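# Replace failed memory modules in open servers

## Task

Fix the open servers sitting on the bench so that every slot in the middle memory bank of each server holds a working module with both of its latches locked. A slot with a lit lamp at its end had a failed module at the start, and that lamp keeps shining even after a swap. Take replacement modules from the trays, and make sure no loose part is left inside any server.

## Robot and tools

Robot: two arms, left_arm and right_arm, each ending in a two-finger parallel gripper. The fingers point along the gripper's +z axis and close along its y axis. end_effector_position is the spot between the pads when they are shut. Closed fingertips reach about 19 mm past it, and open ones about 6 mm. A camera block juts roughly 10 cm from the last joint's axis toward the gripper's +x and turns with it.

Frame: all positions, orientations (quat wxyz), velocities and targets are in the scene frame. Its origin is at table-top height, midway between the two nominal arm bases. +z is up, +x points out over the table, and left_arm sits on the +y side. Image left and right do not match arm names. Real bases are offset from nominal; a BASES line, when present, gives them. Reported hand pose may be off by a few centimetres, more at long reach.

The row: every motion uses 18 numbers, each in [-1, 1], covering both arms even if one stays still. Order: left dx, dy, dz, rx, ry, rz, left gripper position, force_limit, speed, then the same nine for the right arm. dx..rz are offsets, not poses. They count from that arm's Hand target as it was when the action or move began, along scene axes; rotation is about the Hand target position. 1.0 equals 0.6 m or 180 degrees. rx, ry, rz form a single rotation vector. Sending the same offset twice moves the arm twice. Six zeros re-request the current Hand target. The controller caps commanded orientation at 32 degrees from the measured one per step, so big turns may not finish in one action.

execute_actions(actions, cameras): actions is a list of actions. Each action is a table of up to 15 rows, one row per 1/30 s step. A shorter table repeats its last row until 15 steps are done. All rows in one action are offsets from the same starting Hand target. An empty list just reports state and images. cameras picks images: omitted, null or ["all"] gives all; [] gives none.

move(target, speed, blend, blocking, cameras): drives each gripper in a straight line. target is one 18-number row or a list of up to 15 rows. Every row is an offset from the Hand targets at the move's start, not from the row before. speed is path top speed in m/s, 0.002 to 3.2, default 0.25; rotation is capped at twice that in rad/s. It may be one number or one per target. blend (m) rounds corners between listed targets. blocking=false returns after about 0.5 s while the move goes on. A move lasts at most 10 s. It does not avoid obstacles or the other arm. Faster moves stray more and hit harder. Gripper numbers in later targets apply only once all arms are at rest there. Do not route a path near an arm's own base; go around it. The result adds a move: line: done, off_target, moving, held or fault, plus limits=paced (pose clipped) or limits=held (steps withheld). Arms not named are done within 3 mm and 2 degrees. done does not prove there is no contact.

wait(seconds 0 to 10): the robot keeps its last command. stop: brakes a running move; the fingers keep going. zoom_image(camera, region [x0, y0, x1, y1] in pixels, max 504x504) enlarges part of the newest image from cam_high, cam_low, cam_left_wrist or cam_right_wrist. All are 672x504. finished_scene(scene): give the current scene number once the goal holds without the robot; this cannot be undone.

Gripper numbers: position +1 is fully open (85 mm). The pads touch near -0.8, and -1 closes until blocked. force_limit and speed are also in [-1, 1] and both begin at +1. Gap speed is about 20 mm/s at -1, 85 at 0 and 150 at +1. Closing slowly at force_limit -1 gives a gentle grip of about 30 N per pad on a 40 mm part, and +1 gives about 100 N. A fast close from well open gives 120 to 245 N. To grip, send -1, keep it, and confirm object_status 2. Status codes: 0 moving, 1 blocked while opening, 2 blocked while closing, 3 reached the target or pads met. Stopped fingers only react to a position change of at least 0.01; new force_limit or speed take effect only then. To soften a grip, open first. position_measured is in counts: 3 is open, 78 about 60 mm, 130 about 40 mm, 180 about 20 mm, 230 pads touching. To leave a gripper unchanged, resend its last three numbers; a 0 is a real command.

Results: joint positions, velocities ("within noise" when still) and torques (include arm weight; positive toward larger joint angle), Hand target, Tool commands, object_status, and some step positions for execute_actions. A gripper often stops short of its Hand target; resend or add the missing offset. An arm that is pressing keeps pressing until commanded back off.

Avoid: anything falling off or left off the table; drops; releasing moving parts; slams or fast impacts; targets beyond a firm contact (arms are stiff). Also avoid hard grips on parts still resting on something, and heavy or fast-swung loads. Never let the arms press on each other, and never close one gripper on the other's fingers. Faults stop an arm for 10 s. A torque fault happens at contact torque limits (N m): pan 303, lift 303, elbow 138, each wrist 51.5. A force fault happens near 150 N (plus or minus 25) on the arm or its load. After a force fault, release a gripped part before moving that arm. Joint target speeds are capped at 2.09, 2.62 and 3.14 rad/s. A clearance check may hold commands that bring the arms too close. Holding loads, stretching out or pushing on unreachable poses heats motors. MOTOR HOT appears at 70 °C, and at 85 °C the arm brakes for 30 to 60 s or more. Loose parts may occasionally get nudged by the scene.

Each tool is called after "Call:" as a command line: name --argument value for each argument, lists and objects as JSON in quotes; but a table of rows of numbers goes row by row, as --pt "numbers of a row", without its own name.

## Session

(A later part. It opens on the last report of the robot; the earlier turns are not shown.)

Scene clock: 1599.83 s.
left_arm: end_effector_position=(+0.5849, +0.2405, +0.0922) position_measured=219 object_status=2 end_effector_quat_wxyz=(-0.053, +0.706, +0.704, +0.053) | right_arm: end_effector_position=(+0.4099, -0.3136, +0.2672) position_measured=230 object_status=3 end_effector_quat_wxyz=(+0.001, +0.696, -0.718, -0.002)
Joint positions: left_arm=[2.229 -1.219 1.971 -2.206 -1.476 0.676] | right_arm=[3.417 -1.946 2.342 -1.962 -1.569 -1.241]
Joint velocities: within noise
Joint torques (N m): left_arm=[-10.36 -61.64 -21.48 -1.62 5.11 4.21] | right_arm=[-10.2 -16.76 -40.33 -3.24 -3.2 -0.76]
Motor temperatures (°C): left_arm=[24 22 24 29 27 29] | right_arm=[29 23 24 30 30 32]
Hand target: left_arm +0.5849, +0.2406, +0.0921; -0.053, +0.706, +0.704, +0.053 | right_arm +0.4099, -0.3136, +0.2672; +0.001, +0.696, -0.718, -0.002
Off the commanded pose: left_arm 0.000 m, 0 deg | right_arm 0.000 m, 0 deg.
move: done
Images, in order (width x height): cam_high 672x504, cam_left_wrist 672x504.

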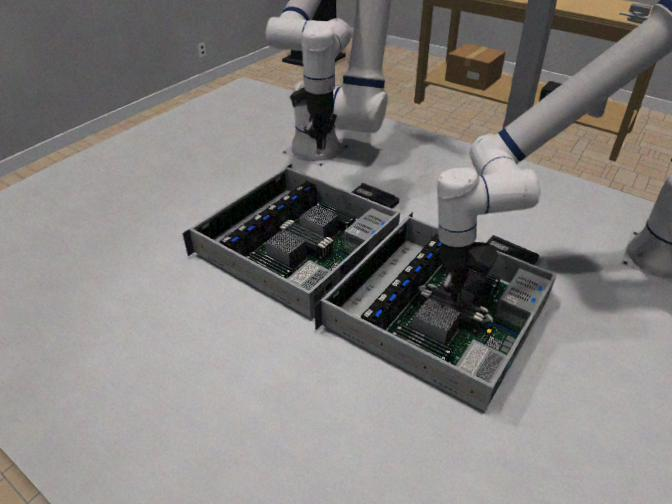

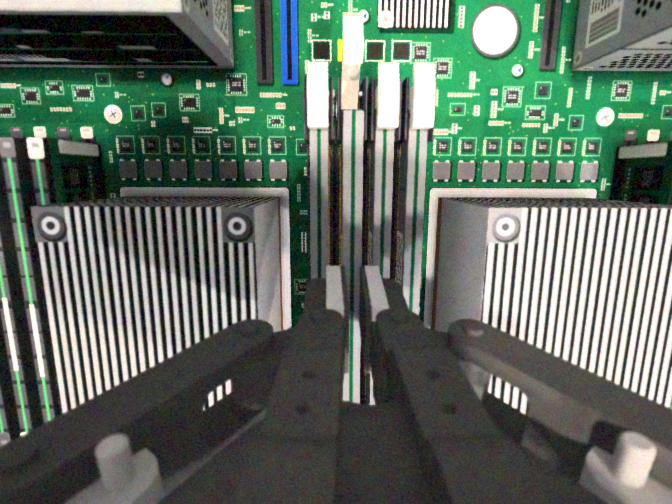

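Call:
move --target '[0,0,-0.005,0,0,0,-1,0,-1,0,0,0,0,0,0,-1,-0.3,-1]' --speed 0.01 --cameras '["cam_high"]'

Call:
zoom_image --camera "cam_high" --region '[415, 265, 500, 325]'

Call:
move --target '[0,0,-0.0035,0,0,0,-1,0,-1,0,0,0,0,0,0,-1,-0.3,-1]' --speed 0.01 --cameras '["cam_left_wrist"]'

Call:
zoom_image --camera "cam_left_wrist" --region '[260, 30, 460, 270]'

Scene clock: 1610.57 s.
left_arm: end_effector_position=(+0.5849, +0.2405, +0.0892) position_measured=219 object_status=2 end_effector_quat_wxyz=(-0.053, +0.706, +0.704, +0.053) | right_arm: end_effector_position=(+0.4099, -0.3136, +0.2672) position_measured=230 object_status=3 end_effector_quat_wxyz=(+0.001, +0.696, -0.718, -0.002)
Joint positions: left_arm=[2.229 -1.216 1.973 -2.211 -1.476 0.676] | right_arm=[3.417 -1.946 2.342 -1.962 -1.569 -1.241]
Joint velocities: within noise
Joint torques (N m): left_arm=[7.41 -58.53 -17.51 0.16 0.95 4.22] | right_arm=[-11.24 -18.23 -40.85 -3.06 -3.09 -0.62]
Motor temperatures (°C): left_arm=[24 22 24 29 27 29] | right_arm=[29 23 24 30 30 32]
Hand target: left_arm +0.5849, +0.2406, +0.0891; -0.053, +0.706, +0.704, +0.053 | right_arm +0.4099, -0.3136, +0.2672; +0.001, +0.696, -0.718, -0.002
Off the commanded pose: left_arm 0.000 m, 0 deg | right_arm 0.000 m, 0 deg.
move: done
Images, in order (width x height): cam_high 672x504.

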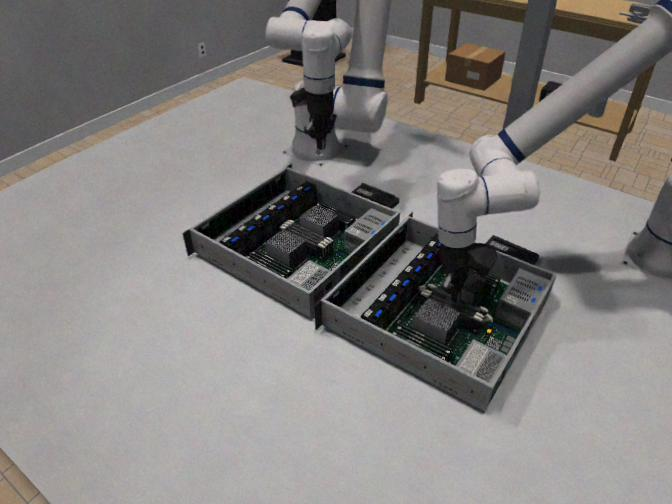

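Scaled by 5.929 from the camera's 672x504 image, which has a finer 960x720 frame.

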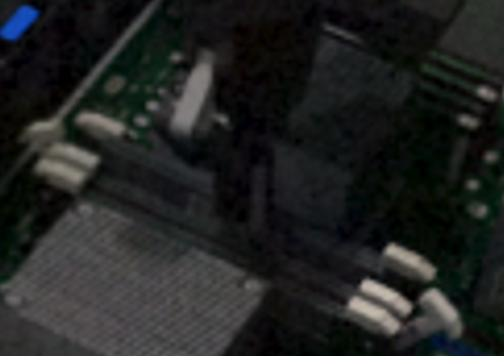

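Scene clock: 1611.27 s.
left_arm: end_effector_position=(+0.5849, +0.2405, +0.0871) position_measured=219 object_status=2 end_effector_quat_wxyz=(-0.053, +0.706, +0.704, +0.053) | right_arm: end_effector_position=(+0.4099, -0.3136, +0.2672) position_measured=230 object_status=3 end_effector_quat_wxyz=(+0.001, +0.696, -0.718, -0.002)
Joint positions: left_arm=[2.229 -1.213 1.974 -2.215 -1.476 0.676] | right_arm=[3.417 -1.946 2.342 -1.962 -1.569 -1.241]
Joint velocities: within noise
Joint torques (N m): left_arm=[11.62 -55.03 -13.41 0.82 0.53 4.19] | right_arm=[-11.5 -18.22 -40.02 -3.41 -3.08 -0.56]
Motor temperatures (°C): left_arm=[24 22 24 29 27 29] | right_arm=[29 23 24 30 30 32]
Hand target: left_arm +0.5849, +0.2406, +0.0870; -0.053, +0.706, +0.704, +0.053 | right_arm +0.4099, -0.3136, +0.2672; +0.001, +0.696, -0.718, -0.002
Off the commanded pose: left_arm 0.000 m, 0 deg | right_arm 0.000 m, 0 deg.
move: done
Images, in order (width x height): cam_left_wrist 672x504.

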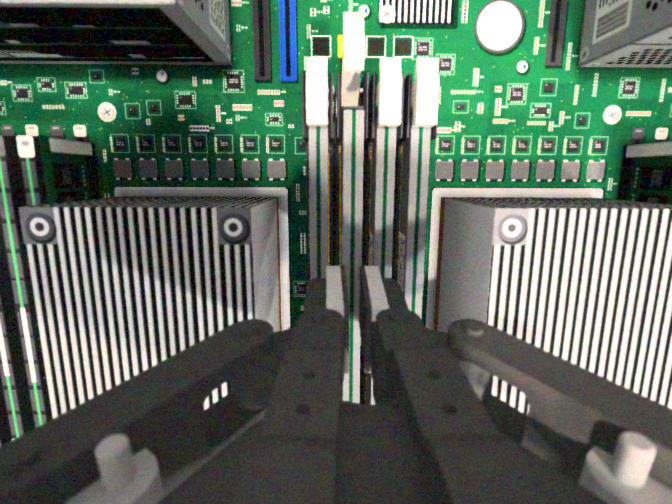

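Scaled by 2.100 from the camera's 672x504 image, which has a finer 960x720 frame.

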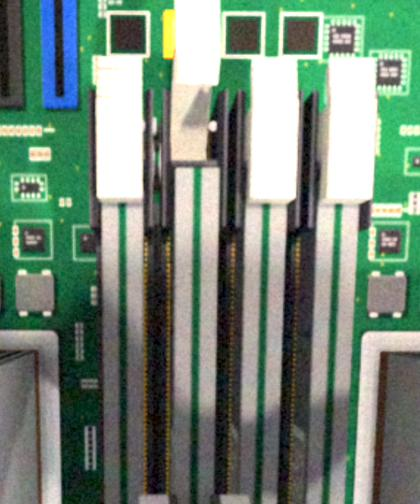

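Rod visible at the +y end: seated. Release and rise with levelling.

Call:
move --target '[0,0,0,0,0,0,-0.57,-1,-1,0,0,0,0,0,0,-1,-0.3,-1]' --cameras '[]'

Call:
move --pt "0 0 0.012 0 0 0 -0.57 -1 -1 0 0 0 0 0 0 -1 -0.3 -1" --pt "0 0 0.1 -0.0475 0 0 -0.57 -1 -1 0 0 0 0 0 0 -1 -0.3 -1" --speed '[0.02,0.12]'

Call:
zoom_image --camera "cam_left_wrist" --region '[260, 30, 460, 270]'

Call:
zoom_image --camera "cam_high" --region '[415, 265, 500, 325]'

Scene clock: 1621.73 s.
left_arm: end_effector_position=(+0.5850, +0.2407, +0.0869) position_measured=201 object_status=0 end_effector_quat_wxyz=(-0.053, +0.706, +0.704, +0.053) | right_arm: end_effector_position=(+0.4099, -0.3136, +0.2672) position_measured=230 object_status=3 end_effector_quat_wxyz=(+0.001, +0.696, -0.718, -0.002)
Joint positions: left_arm=[2.229 -1.213 1.974 -2.215 -1.476 0.676] | right_arm=[3.417 -1.946 2.342 -1.962 -1.569 -1.241]
Joint velocities: within noise
Joint torques (N m): left_arm=[-13.8 -93.86 -44.02 -4.74 -4.22 3.59] | right_arm=[-11.85 -16.17 -40.79 -3.2 -2.8 -0.35]
Motor temperatures (°C): left_arm=[24 22 24 29 27 29] | right_arm=[29 23 24 30 30 32]
Hand target: left_arm +0.5849, +0.2406, +0.0870; -0.053, +0.706, +0.704, +0.053 | right_arm +0.4099, -0.3136, +0.2672; +0.001, +0.696, -0.718, -0.002
Off the commanded pose: left_arm 0.000 m, 0 deg | right_arm 0.000 m, 0 deg.
move: done
No camera images: "cameras" was empty.

Scene clock: 1623.23 s.
left_arm: end_effector_position=(+0.5849, +0.2406, +0.1468) position_measured=201 object_status=3 end_effector_quat_wxyz=(+0.000, +0.708, +0.706, +0.001) | right_arm: end_effector_position=(+0.4099, -0.3136, +0.2672) position_measured=230 object_status=3 end_effector_quat_wxyz=(+0.001, +0.696, -0.718, -0.002)
Joint positions: left_arm=[2.265 -1.306 1.992 -2.257 -1.569 0.718] | right_arm=[3.417 -1.946 2.342 -1.962 -1.569 -1.241]
Joint velocities: within noise
Joint torques (N m): left_arm=[13.53 -88.52 -33.59 -5.52 -4.45 4.92] | right_arm=[-10.95 -16.6 -40.98 -3.11 -3.06 0]
Motor temperatures (°C): left_arm=[24 22 24 29 27 29] | right_arm=[29 23 24 30 30 32]
Hand target: left_arm +0.5849, +0.2406, +0.1470; +0.000, +0.708, +0.706, +0.001 | right_arm +0.4099, -0.3136, +0.2672; +0.001, +0.696, -0.718, -0.002
Off the commanded pose: left_arm 0.000 m, 0 deg | right_arm 0.000 m, 0 deg.
move: done

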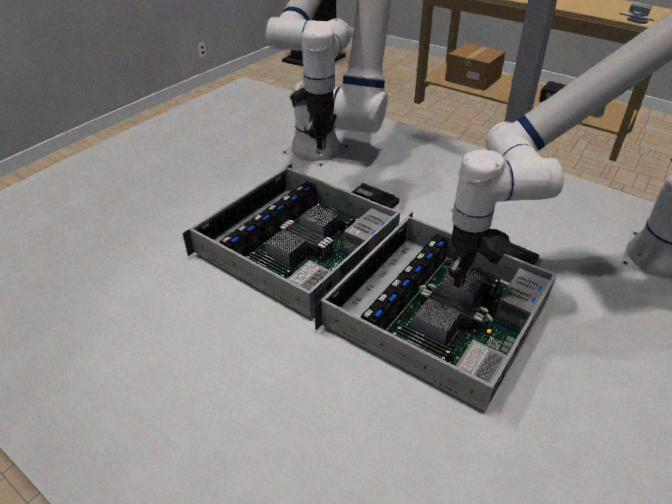

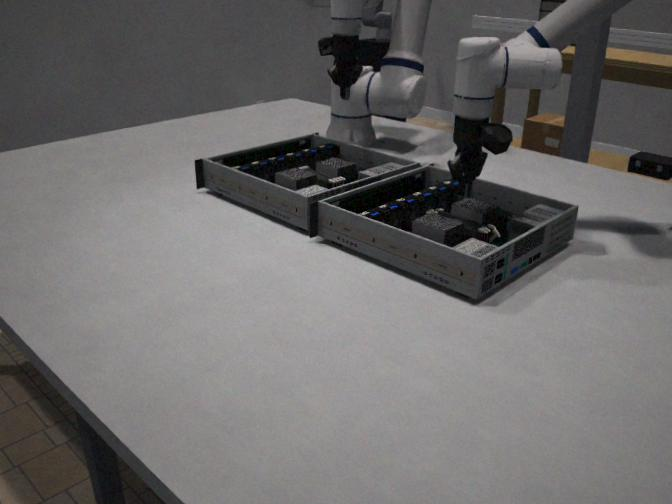

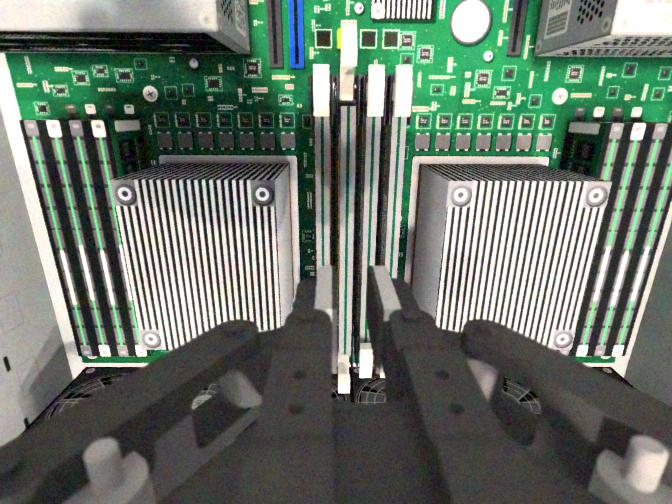

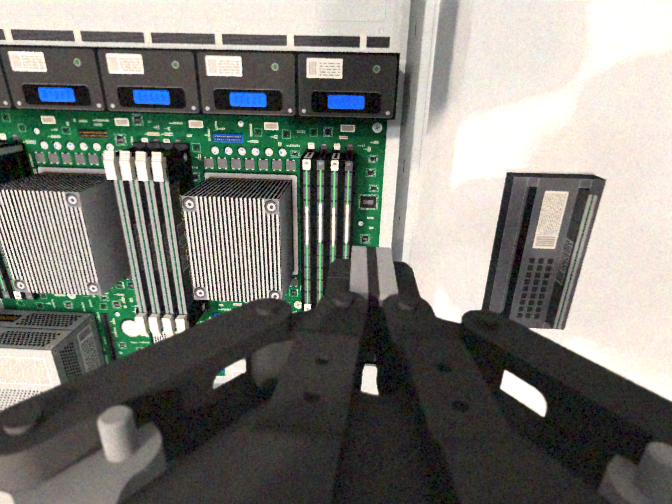

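Scaled by 2.100 from the camera's 672x504 image, which has a finer 960x720 frame.

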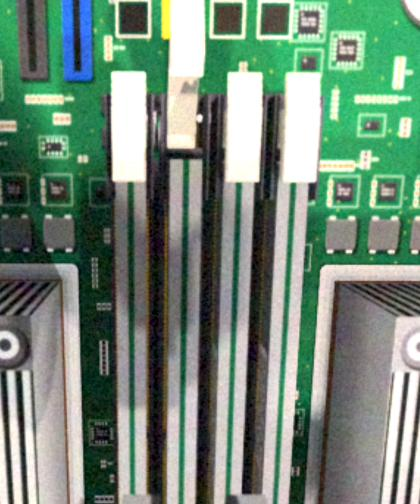

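Scaled by 5.929 from the camera's 672x504 image, which has a finer 960x720 frame.

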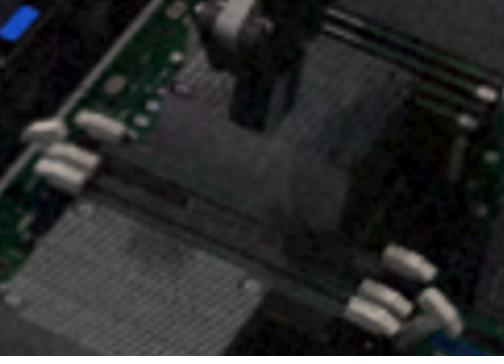

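Call:
move --pt "0 0 0 0 0 0 -1 -0.3 -1 0 0 0 0 0 0 -1 -0.3 -1" --pt "0 0 -0.083 0 0 0 -1 -0.3 -1 0 0 0 0 0 0 -1 -0.3 -1" --speed 0.04 --cameras '["cam_left_wrist"]'

Call:
move --target '[0,0,-0.006,0,0,0,-1,-0.3,-1,0,0,0,0,0,0,-1,-0.3,-1]' --speed 0.01 --cameras '["cam_left_wrist"]'

Scene clock: 1653.23 s.
left_arm: end_effector_position=(+0.5849, +0.2406, +0.0974) position_measured=230 object_status=3 end_effector_quat_wxyz=(+0.000, +0.708, +0.706, +0.001) | right_arm: end_effector_position=(+0.4099, -0.3136, +0.2672) position_measured=230 object_status=3 end_effector_quat_wxyz=(+0.001, +0.696, -0.718, -0.002)
Joint positions: left_arm=[2.265 -1.246 2.024 -2.349 -1.569 0.718] | right_arm=[3.417 -1.946 2.342 -1.962 -1.569 -1.241]
Joint velocities: within noise
Joint torques (N m): left_arm=[8.24 -63.27 -31.58 -5.22 -4.42 3.35] | right_arm=[-11.87 -18.69 -41.08 -3.06 -3.31 -0.56]
Motor temperatures (°C): left_arm=[24 22 24 29 27 29] | right_arm=[29 23 24 30 30 32]
Hand target: left_arm +0.5849, +0.2406, +0.0972; +0.000, +0.708, +0.706, +0.001 | right_arm +0.4099, -0.3136, +0.2672; +0.001, +0.696, -0.718, -0.002
Off the commanded pose: left_arm 0.000 m, 0 deg | right_arm 0.000 m, 0 deg.
move: done
Images, in order (width x height): cam_left_wrist 672x504.

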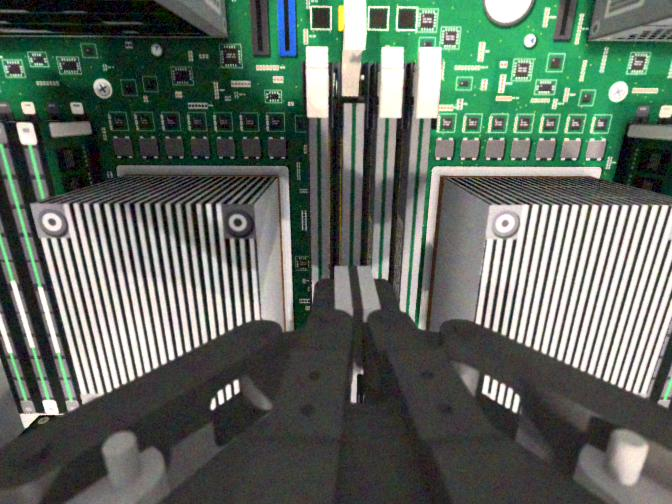

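Scene clock: 1653.93 s.
left_arm: end_effector_position=(+0.5849, +0.2406, +0.0937) position_measured=230 object_status=3 end_effector_quat_wxyz=(+0.000, +0.708, +0.706, +0.001) | right_arm: end_effector_position=(+0.4099, -0.3136, +0.2672) position_measured=230 object_status=3 end_effector_quat_wxyz=(+0.001, +0.696, -0.718, -0.002)
Joint positions: left_arm=[2.265 -1.242 2.027 -2.355 -1.569 0.718] | right_arm=[3.417 -1.946 2.342 -1.962 -1.569 -1.241]
Joint velocities: within noise
Joint torques (N m): left_arm=[8.22 -61.88 -31.96 -5.28 -4.3 3.9] | right_arm=[-11.35 -17.01 -41.24 -3.18 -3.19 -0.64]
Motor temperatures (°C): left_arm=[24 22 24 29 27 29] | right_arm=[29 23 24 30 30 32]
Hand target: left_arm +0.5849, +0.2406, +0.0936; +0.000, +0.708, +0.706, +0.001 | right_arm +0.4099, -0.3136, +0.2672; +0.001, +0.696, -0.718, -0.002
Off the commanded pose: left_arm 0.000 m, 0 deg | right_arm 0.000 m, 0 deg.
move: done
Images, in order (width x height): cam_left_wrist 672x504.

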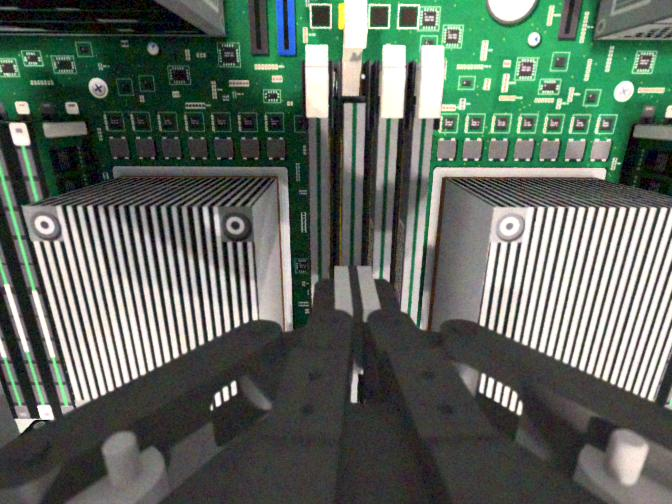

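Call:
move --target '[0,0,-0.004,0,0,0,-1,-0.3,-1,0,0,0,0,0,0,-1,-0.3,-1]' --speed 0.01 --cameras '["cam_left_wrist"]'

Call:
move --target '[0,0,-0.004,0,0,0,-1,-0.3,-1,0,0,0,0,0,0,-1,-0.3,-1]' --speed 0.01 --cameras '["cam_left_wrist"]'

Scene clock: 1665.90 s.
left_arm: end_effector_position=(+0.5849, +0.2405, +0.0913) position_measured=230 object_status=3 end_effector_quat_wxyz=(+0.000, +0.708, +0.706, +0.001) | right_arm: end_effector_position=(+0.4099, -0.3136, +0.2672) position_measured=230 object_status=3 end_effector_quat_wxyz=(+0.001, +0.696, -0.718, -0.002)
Joint positions: left_arm=[2.265 -1.239 2.028 -2.36 -1.569 0.718] | right_arm=[3.417 -1.946 2.342 -1.962 -1.569 -1.241]
Joint velocities: within noise
Joint torques (N m): left_arm=[7.47 -55.91 -25.84 -4.26 -4.66 3.9] | right_arm=[-10.03 -17.78 -41.69 -3.29 -3.19 -0.45]
Motor temperatures (°C): left_arm=[24 22 24 29 27 29] | right_arm=[29 23 24 30 30 32]
Hand target: left_arm +0.5849, +0.2406, +0.0912; +0.000, +0.708, +0.706, +0.001 | right_arm +0.4099, -0.3136, +0.2672; +0.001, +0.696, -0.718, -0.002
Off the commanded pose: left_arm 0.000 m, 0 deg | right_arm 0.000 m, 0 deg.
move: done
Images, in order (width x height): cam_left_wrist 672x504.

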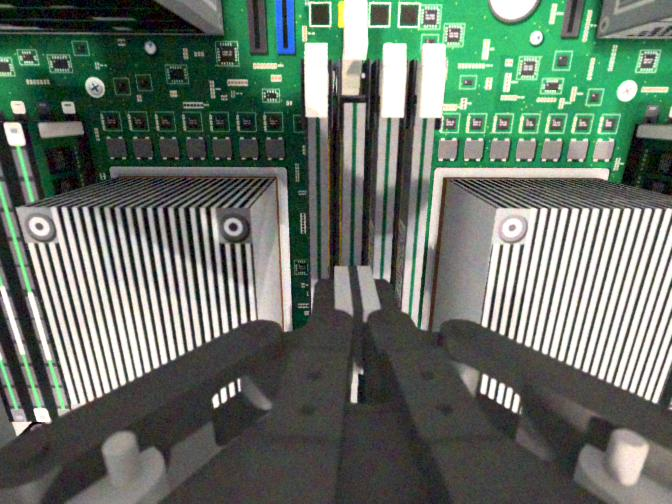

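Scene clock: 1666.60 s.
left_arm: end_effector_position=(+0.5848, +0.2406, +0.0888) position_measured=230 object_status=3 end_effector_quat_wxyz=(+0.000, +0.708, +0.706, +0.001) | right_arm: end_effector_position=(+0.4099, -0.3136, +0.2672) position_measured=230 object_status=3 end_effector_quat_wxyz=(+0.001, +0.696, -0.718, -0.002)
Joint positions: left_arm=[2.265 -1.235 2.029 -2.364 -1.569 0.718] | right_arm=[3.417 -1.946 2.342 -1.962 -1.569 -1.241]
Joint velocities: within noise
Joint torques (N m): left_arm=[8.07 -47.71 -21.17 -3.06 -3.86 3.98] | right_arm=[-11.12 -13.82 -42.28 -3.22 -3.05 0.04]
Motor temperatures (°C): left_arm=[24 22 24 29 27 29] | right_arm=[29 23 24 30 30 32]
Hand target: left_arm +0.5849, +0.2406, +0.0888; +0.000, +0.708, +0.706, +0.001 | right_arm +0.4099, -0.3136, +0.2672; +0.001, +0.696, -0.718, -0.002
Off the commanded pose: left_arm 0.000 m, 0 deg | right_arm 0.000 m, 0 deg.
move: done
Images, in order (width x height): cam_left_wrist 672x504.

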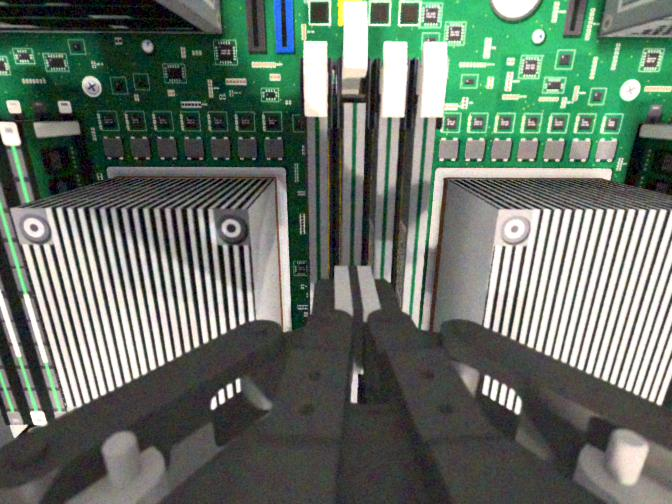

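Progressing (lever moving).

Call:
move --target '[0,0,-0.004,0,0,0,-1,-0.3,-1,0,0,0,0,0,0,-1,-0.3,-1]' --speed 0.01 --cameras '["cam_left_wrist"]'

Call:
move --target '[0,0,-0.0038,0,0,0,-1,-0.3,-1,0,0,0,0,0,0,-1,-0.3,-1]' --speed 0.01 --cameras '["cam_left_wrist"]'

Call:
move --pt "0 0 0.005 0 0 0 -1 -0.3 -1 0 0 0 0 0 0 -1 -0.3 -1" --speed 0.02 --cameras '["cam_left_wrist","cam_high"]'

Scene clock: 1684.37 s.
left_arm: end_effector_position=(+0.5849, +0.2405, +0.0865) position_measured=230 object_status=3 end_effector_quat_wxyz=(+0.000, +0.708, +0.706, +0.001) | right_arm: end_effector_position=(+0.4099, -0.3136, +0.2672) position_measured=230 object_status=3 end_effector_quat_wxyz=(+0.001, +0.696, -0.718, -0.002)
Joint positions: left_arm=[2.265 -1.232 2.031 -2.369 -1.569 0.718] | right_arm=[3.417 -1.946 2.342 -1.962 -1.569 -1.241]
Joint velocities: within noise
Joint torques (N m): left_arm=[8.34 -39.77 -20.95 -3.42 1.57 4.37] | right_arm=[-13.22 -16.21 -42.28 -3.4 -3.25 -0.36]
Motor temperatures (°C): left_arm=[24 22 24 29 27 29] | right_arm=[29 23 24 30 30 32]
Hand target: left_arm +0.5849, +0.2406, +0.0864; +0.000, +0.708, +0.706, +0.001 | right_arm +0.4099, -0.3136, +0.2672; +0.001, +0.696, -0.718, -0.002
Off the commanded pose: left_arm 0.000 m, 0 deg | right_arm 0.000 m, 0 deg.
move: done
Images, in order (width x height): cam_left_wrist 672x504.

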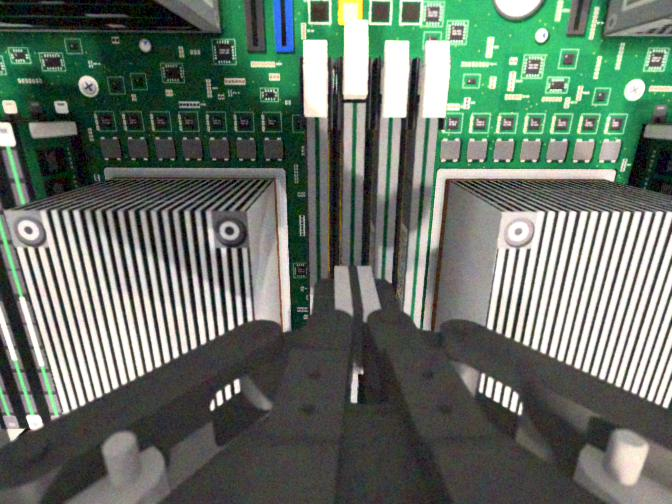

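Scene clock: 1685.07 s.
left_arm: end_effector_position=(+0.5849, +0.2406, +0.0842) position_measured=230 object_status=3 end_effector_quat_wxyz=(+0.000, +0.708, +0.706, +0.001) | right_arm: end_effector_position=(+0.4099, -0.3136, +0.2672) position_measured=230 object_status=3 end_effector_quat_wxyz=(+0.001, +0.696, -0.718, -0.002)
Joint positions: left_arm=[2.265 -1.229 2.032 -2.373 -1.569 0.718] | right_arm=[3.417 -1.946 2.342 -1.962 -1.569 -1.241]
Joint velocities: within noise
Joint torques (N m): left_arm=[9.52 -38.75 -22.24 -3.67 0.77 4.27] | right_arm=[-13.69 -17.97 -43.19 -3.34 -3.09 -0.13]
Motor temperatures (°C): left_arm=[24 22 24 29 27 29] | right_arm=[29 23 24 30 30 32]
Hand target: left_arm +0.5849, +0.2406, +0.0841; +0.000, +0.708, +0.706, +0.001 | right_arm +0.4099, -0.3136, +0.2672; +0.001, +0.696, -0.718, -0.002
Off the commanded pose: left_arm 0.000 m, 0 deg | right_arm 0.000 m, 0 deg.
move: done
Images, in order (width x height): cam_left_wrist 672x504.

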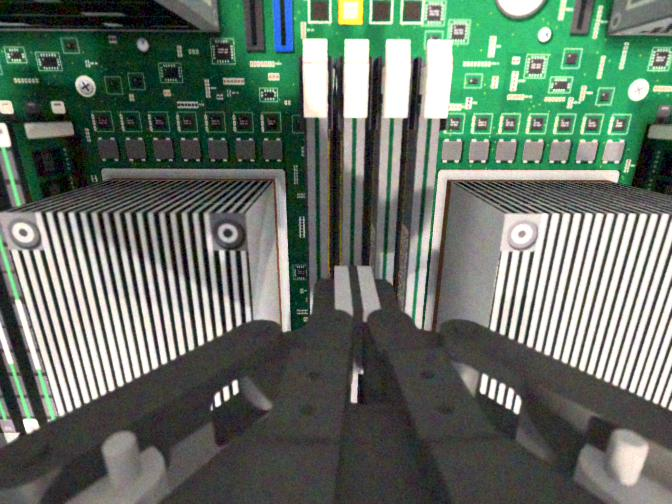

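Scene clock: 1685.77 s.
left_arm: end_effector_position=(+0.5849, +0.2406, +0.0870) position_measured=230 object_status=3 end_effector_quat_wxyz=(+0.000, +0.708, +0.706, +0.001) | right_arm: end_effector_position=(+0.4099, -0.3136, +0.2672) position_measured=230 object_status=3 end_effector_quat_wxyz=(+0.001, +0.696, -0.718, -0.002)
Joint positions: left_arm=[2.265 -1.233 2.03 -2.368 -1.569 0.718] | right_arm=[3.417 -1.946 2.342 -1.962 -1.569 -1.241]
Joint velocities: within noise
Joint torques (N m): left_arm=[6.67 -91.18 -43.34 -2.05 -0.09 4.1] | right_arm=[-10.53 -16.64 -42.13 -3.52 -2.97 0.09]
Motor temperatures (°C): left_arm=[24 22 24 29 27 29] | right_arm=[29 23 24 30 30 32]
Hand target: left_arm +0.5849, +0.2406, +0.0871; +0.000, +0.708, +0.706, +0.001 | right_arm +0.4099, -0.3136, +0.2672; +0.001, +0.696, -0.718, -0.002
Off the commanded pose: left_arm 0.000 m, 0 deg | right_arm 0.000 m, 0 deg.
move: done
Images, in order (width x height): cam_high 672x504, cam_left_wrist 672x504.

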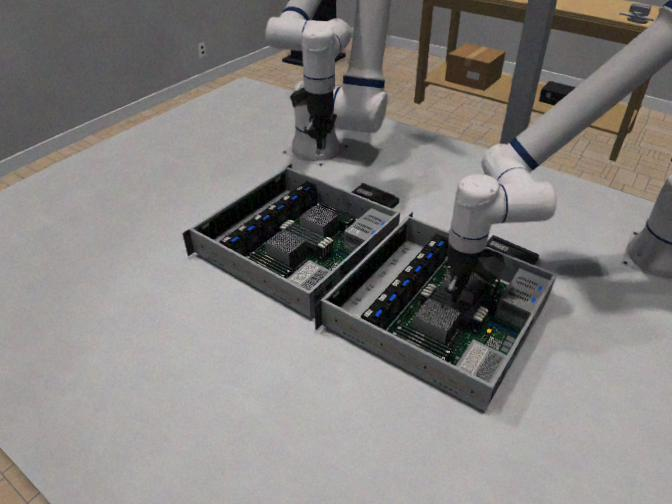

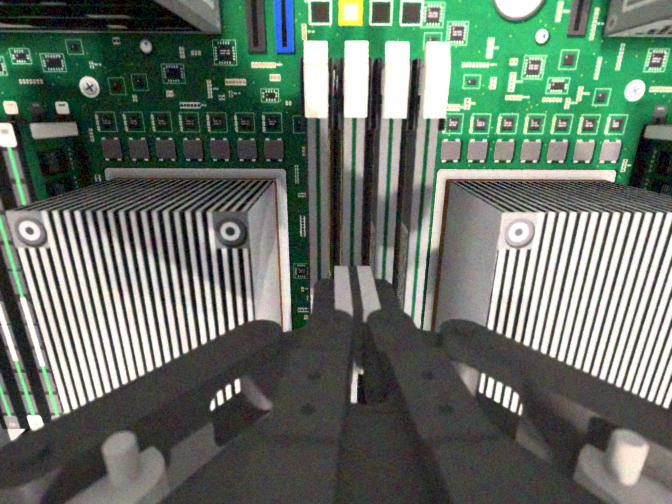

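Call:
move --pt "0 0 0.2 0 0 0 -1 -0.3 -1 0 0 0 0 0 0 -1 -0.3 -1" --pt "-0.1 -0.17 0.3 0 0 0 -1 -0.3 -1 0 0 0 0 0 0 -1 -0.3 -1" --cameras '["cam_high","cam_left_wrist"]'

Call:
zoom_image --camera "cam_left_wrist" --region '[150, 100, 450, 400]'

Call:
zoom_image --camera "cam_high" --region '[410, 265, 510, 335]'

Scene clock: 1699.20 s.
left_arm: end_effector_position=(+0.5250, +0.1388, +0.2670) position_measured=230 object_status=3 end_effector_quat_wxyz=(+0.000, +0.708, +0.706, +0.001) | right_arm: end_effector_position=(+0.4099, -0.3136, +0.2672) position_measured=230 object_status=3 end_effector_quat_wxyz=(+0.001, +0.696, -0.718, -0.002)
Joint positions: left_arm=[2.116 -1.39 1.85 -2.03 -1.569 0.569] | right_arm=[3.417 -1.946 2.342 -1.962 -1.569 -1.241]
Joint velocities: within noise
Joint torques (N m): left_arm=[-24.21 -57.85 -51.76 -2.54 2.36 -3.67] | right_arm=[-10.67 -15.74 -42.51 -3 -3.18 -0.09]
Motor temperatures (°C): left_arm=[24 22 24 29 27 29] | right_arm=[29 23 24 30 30 32]
Hand target: left_arm +0.5249, +0.1386, +0.2671; +0.000, +0.708, +0.706, +0.001 | right_arm +0.4099, -0.3136, +0.2672; +0.001, +0.696, -0.718, -0.002
Off the commanded pose: left_arm 0.000 m, 0 deg | right_arm 0.000 m, 0 deg.
move: done
Images, in order (width x height): cam_high 672x504, cam_left_wrist 672x504.

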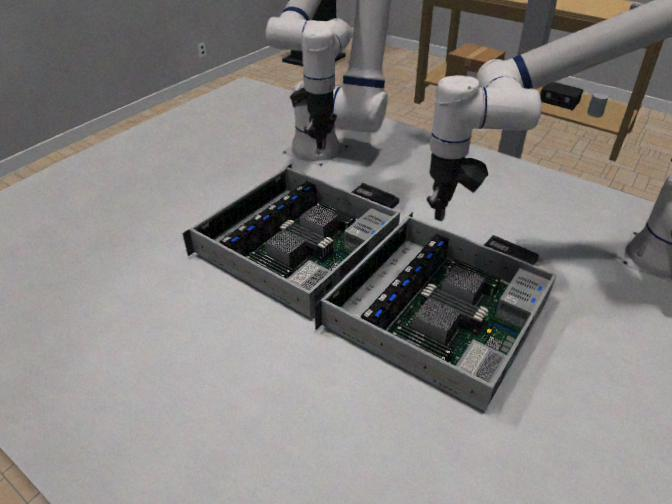

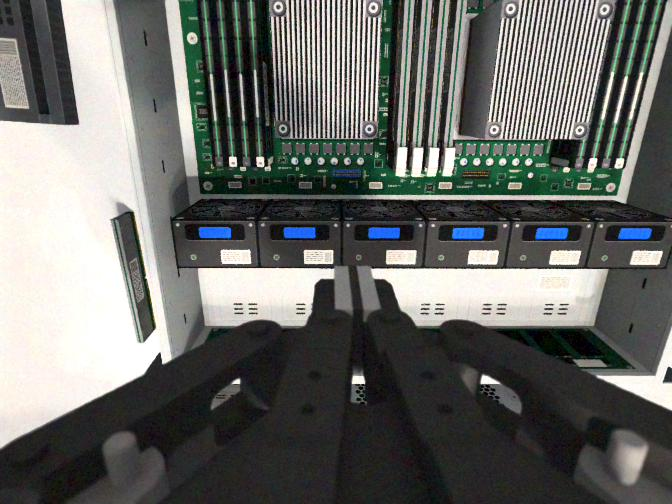

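Scaled by 1.680 from the camera's 672x504 image, which has a finer 960x720 frame.

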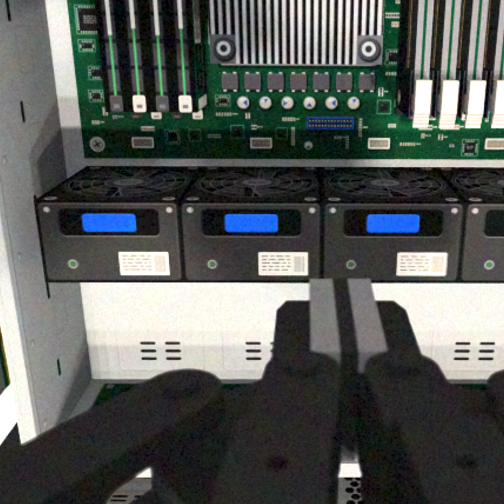

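Scaled by 5.040 from the camera's 672x504 image, which has a finer 960x720 frame.

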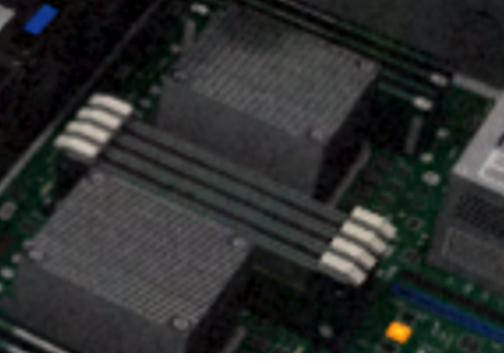

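Call:
finished_scene --scene 2

The scene is finished: the task was done.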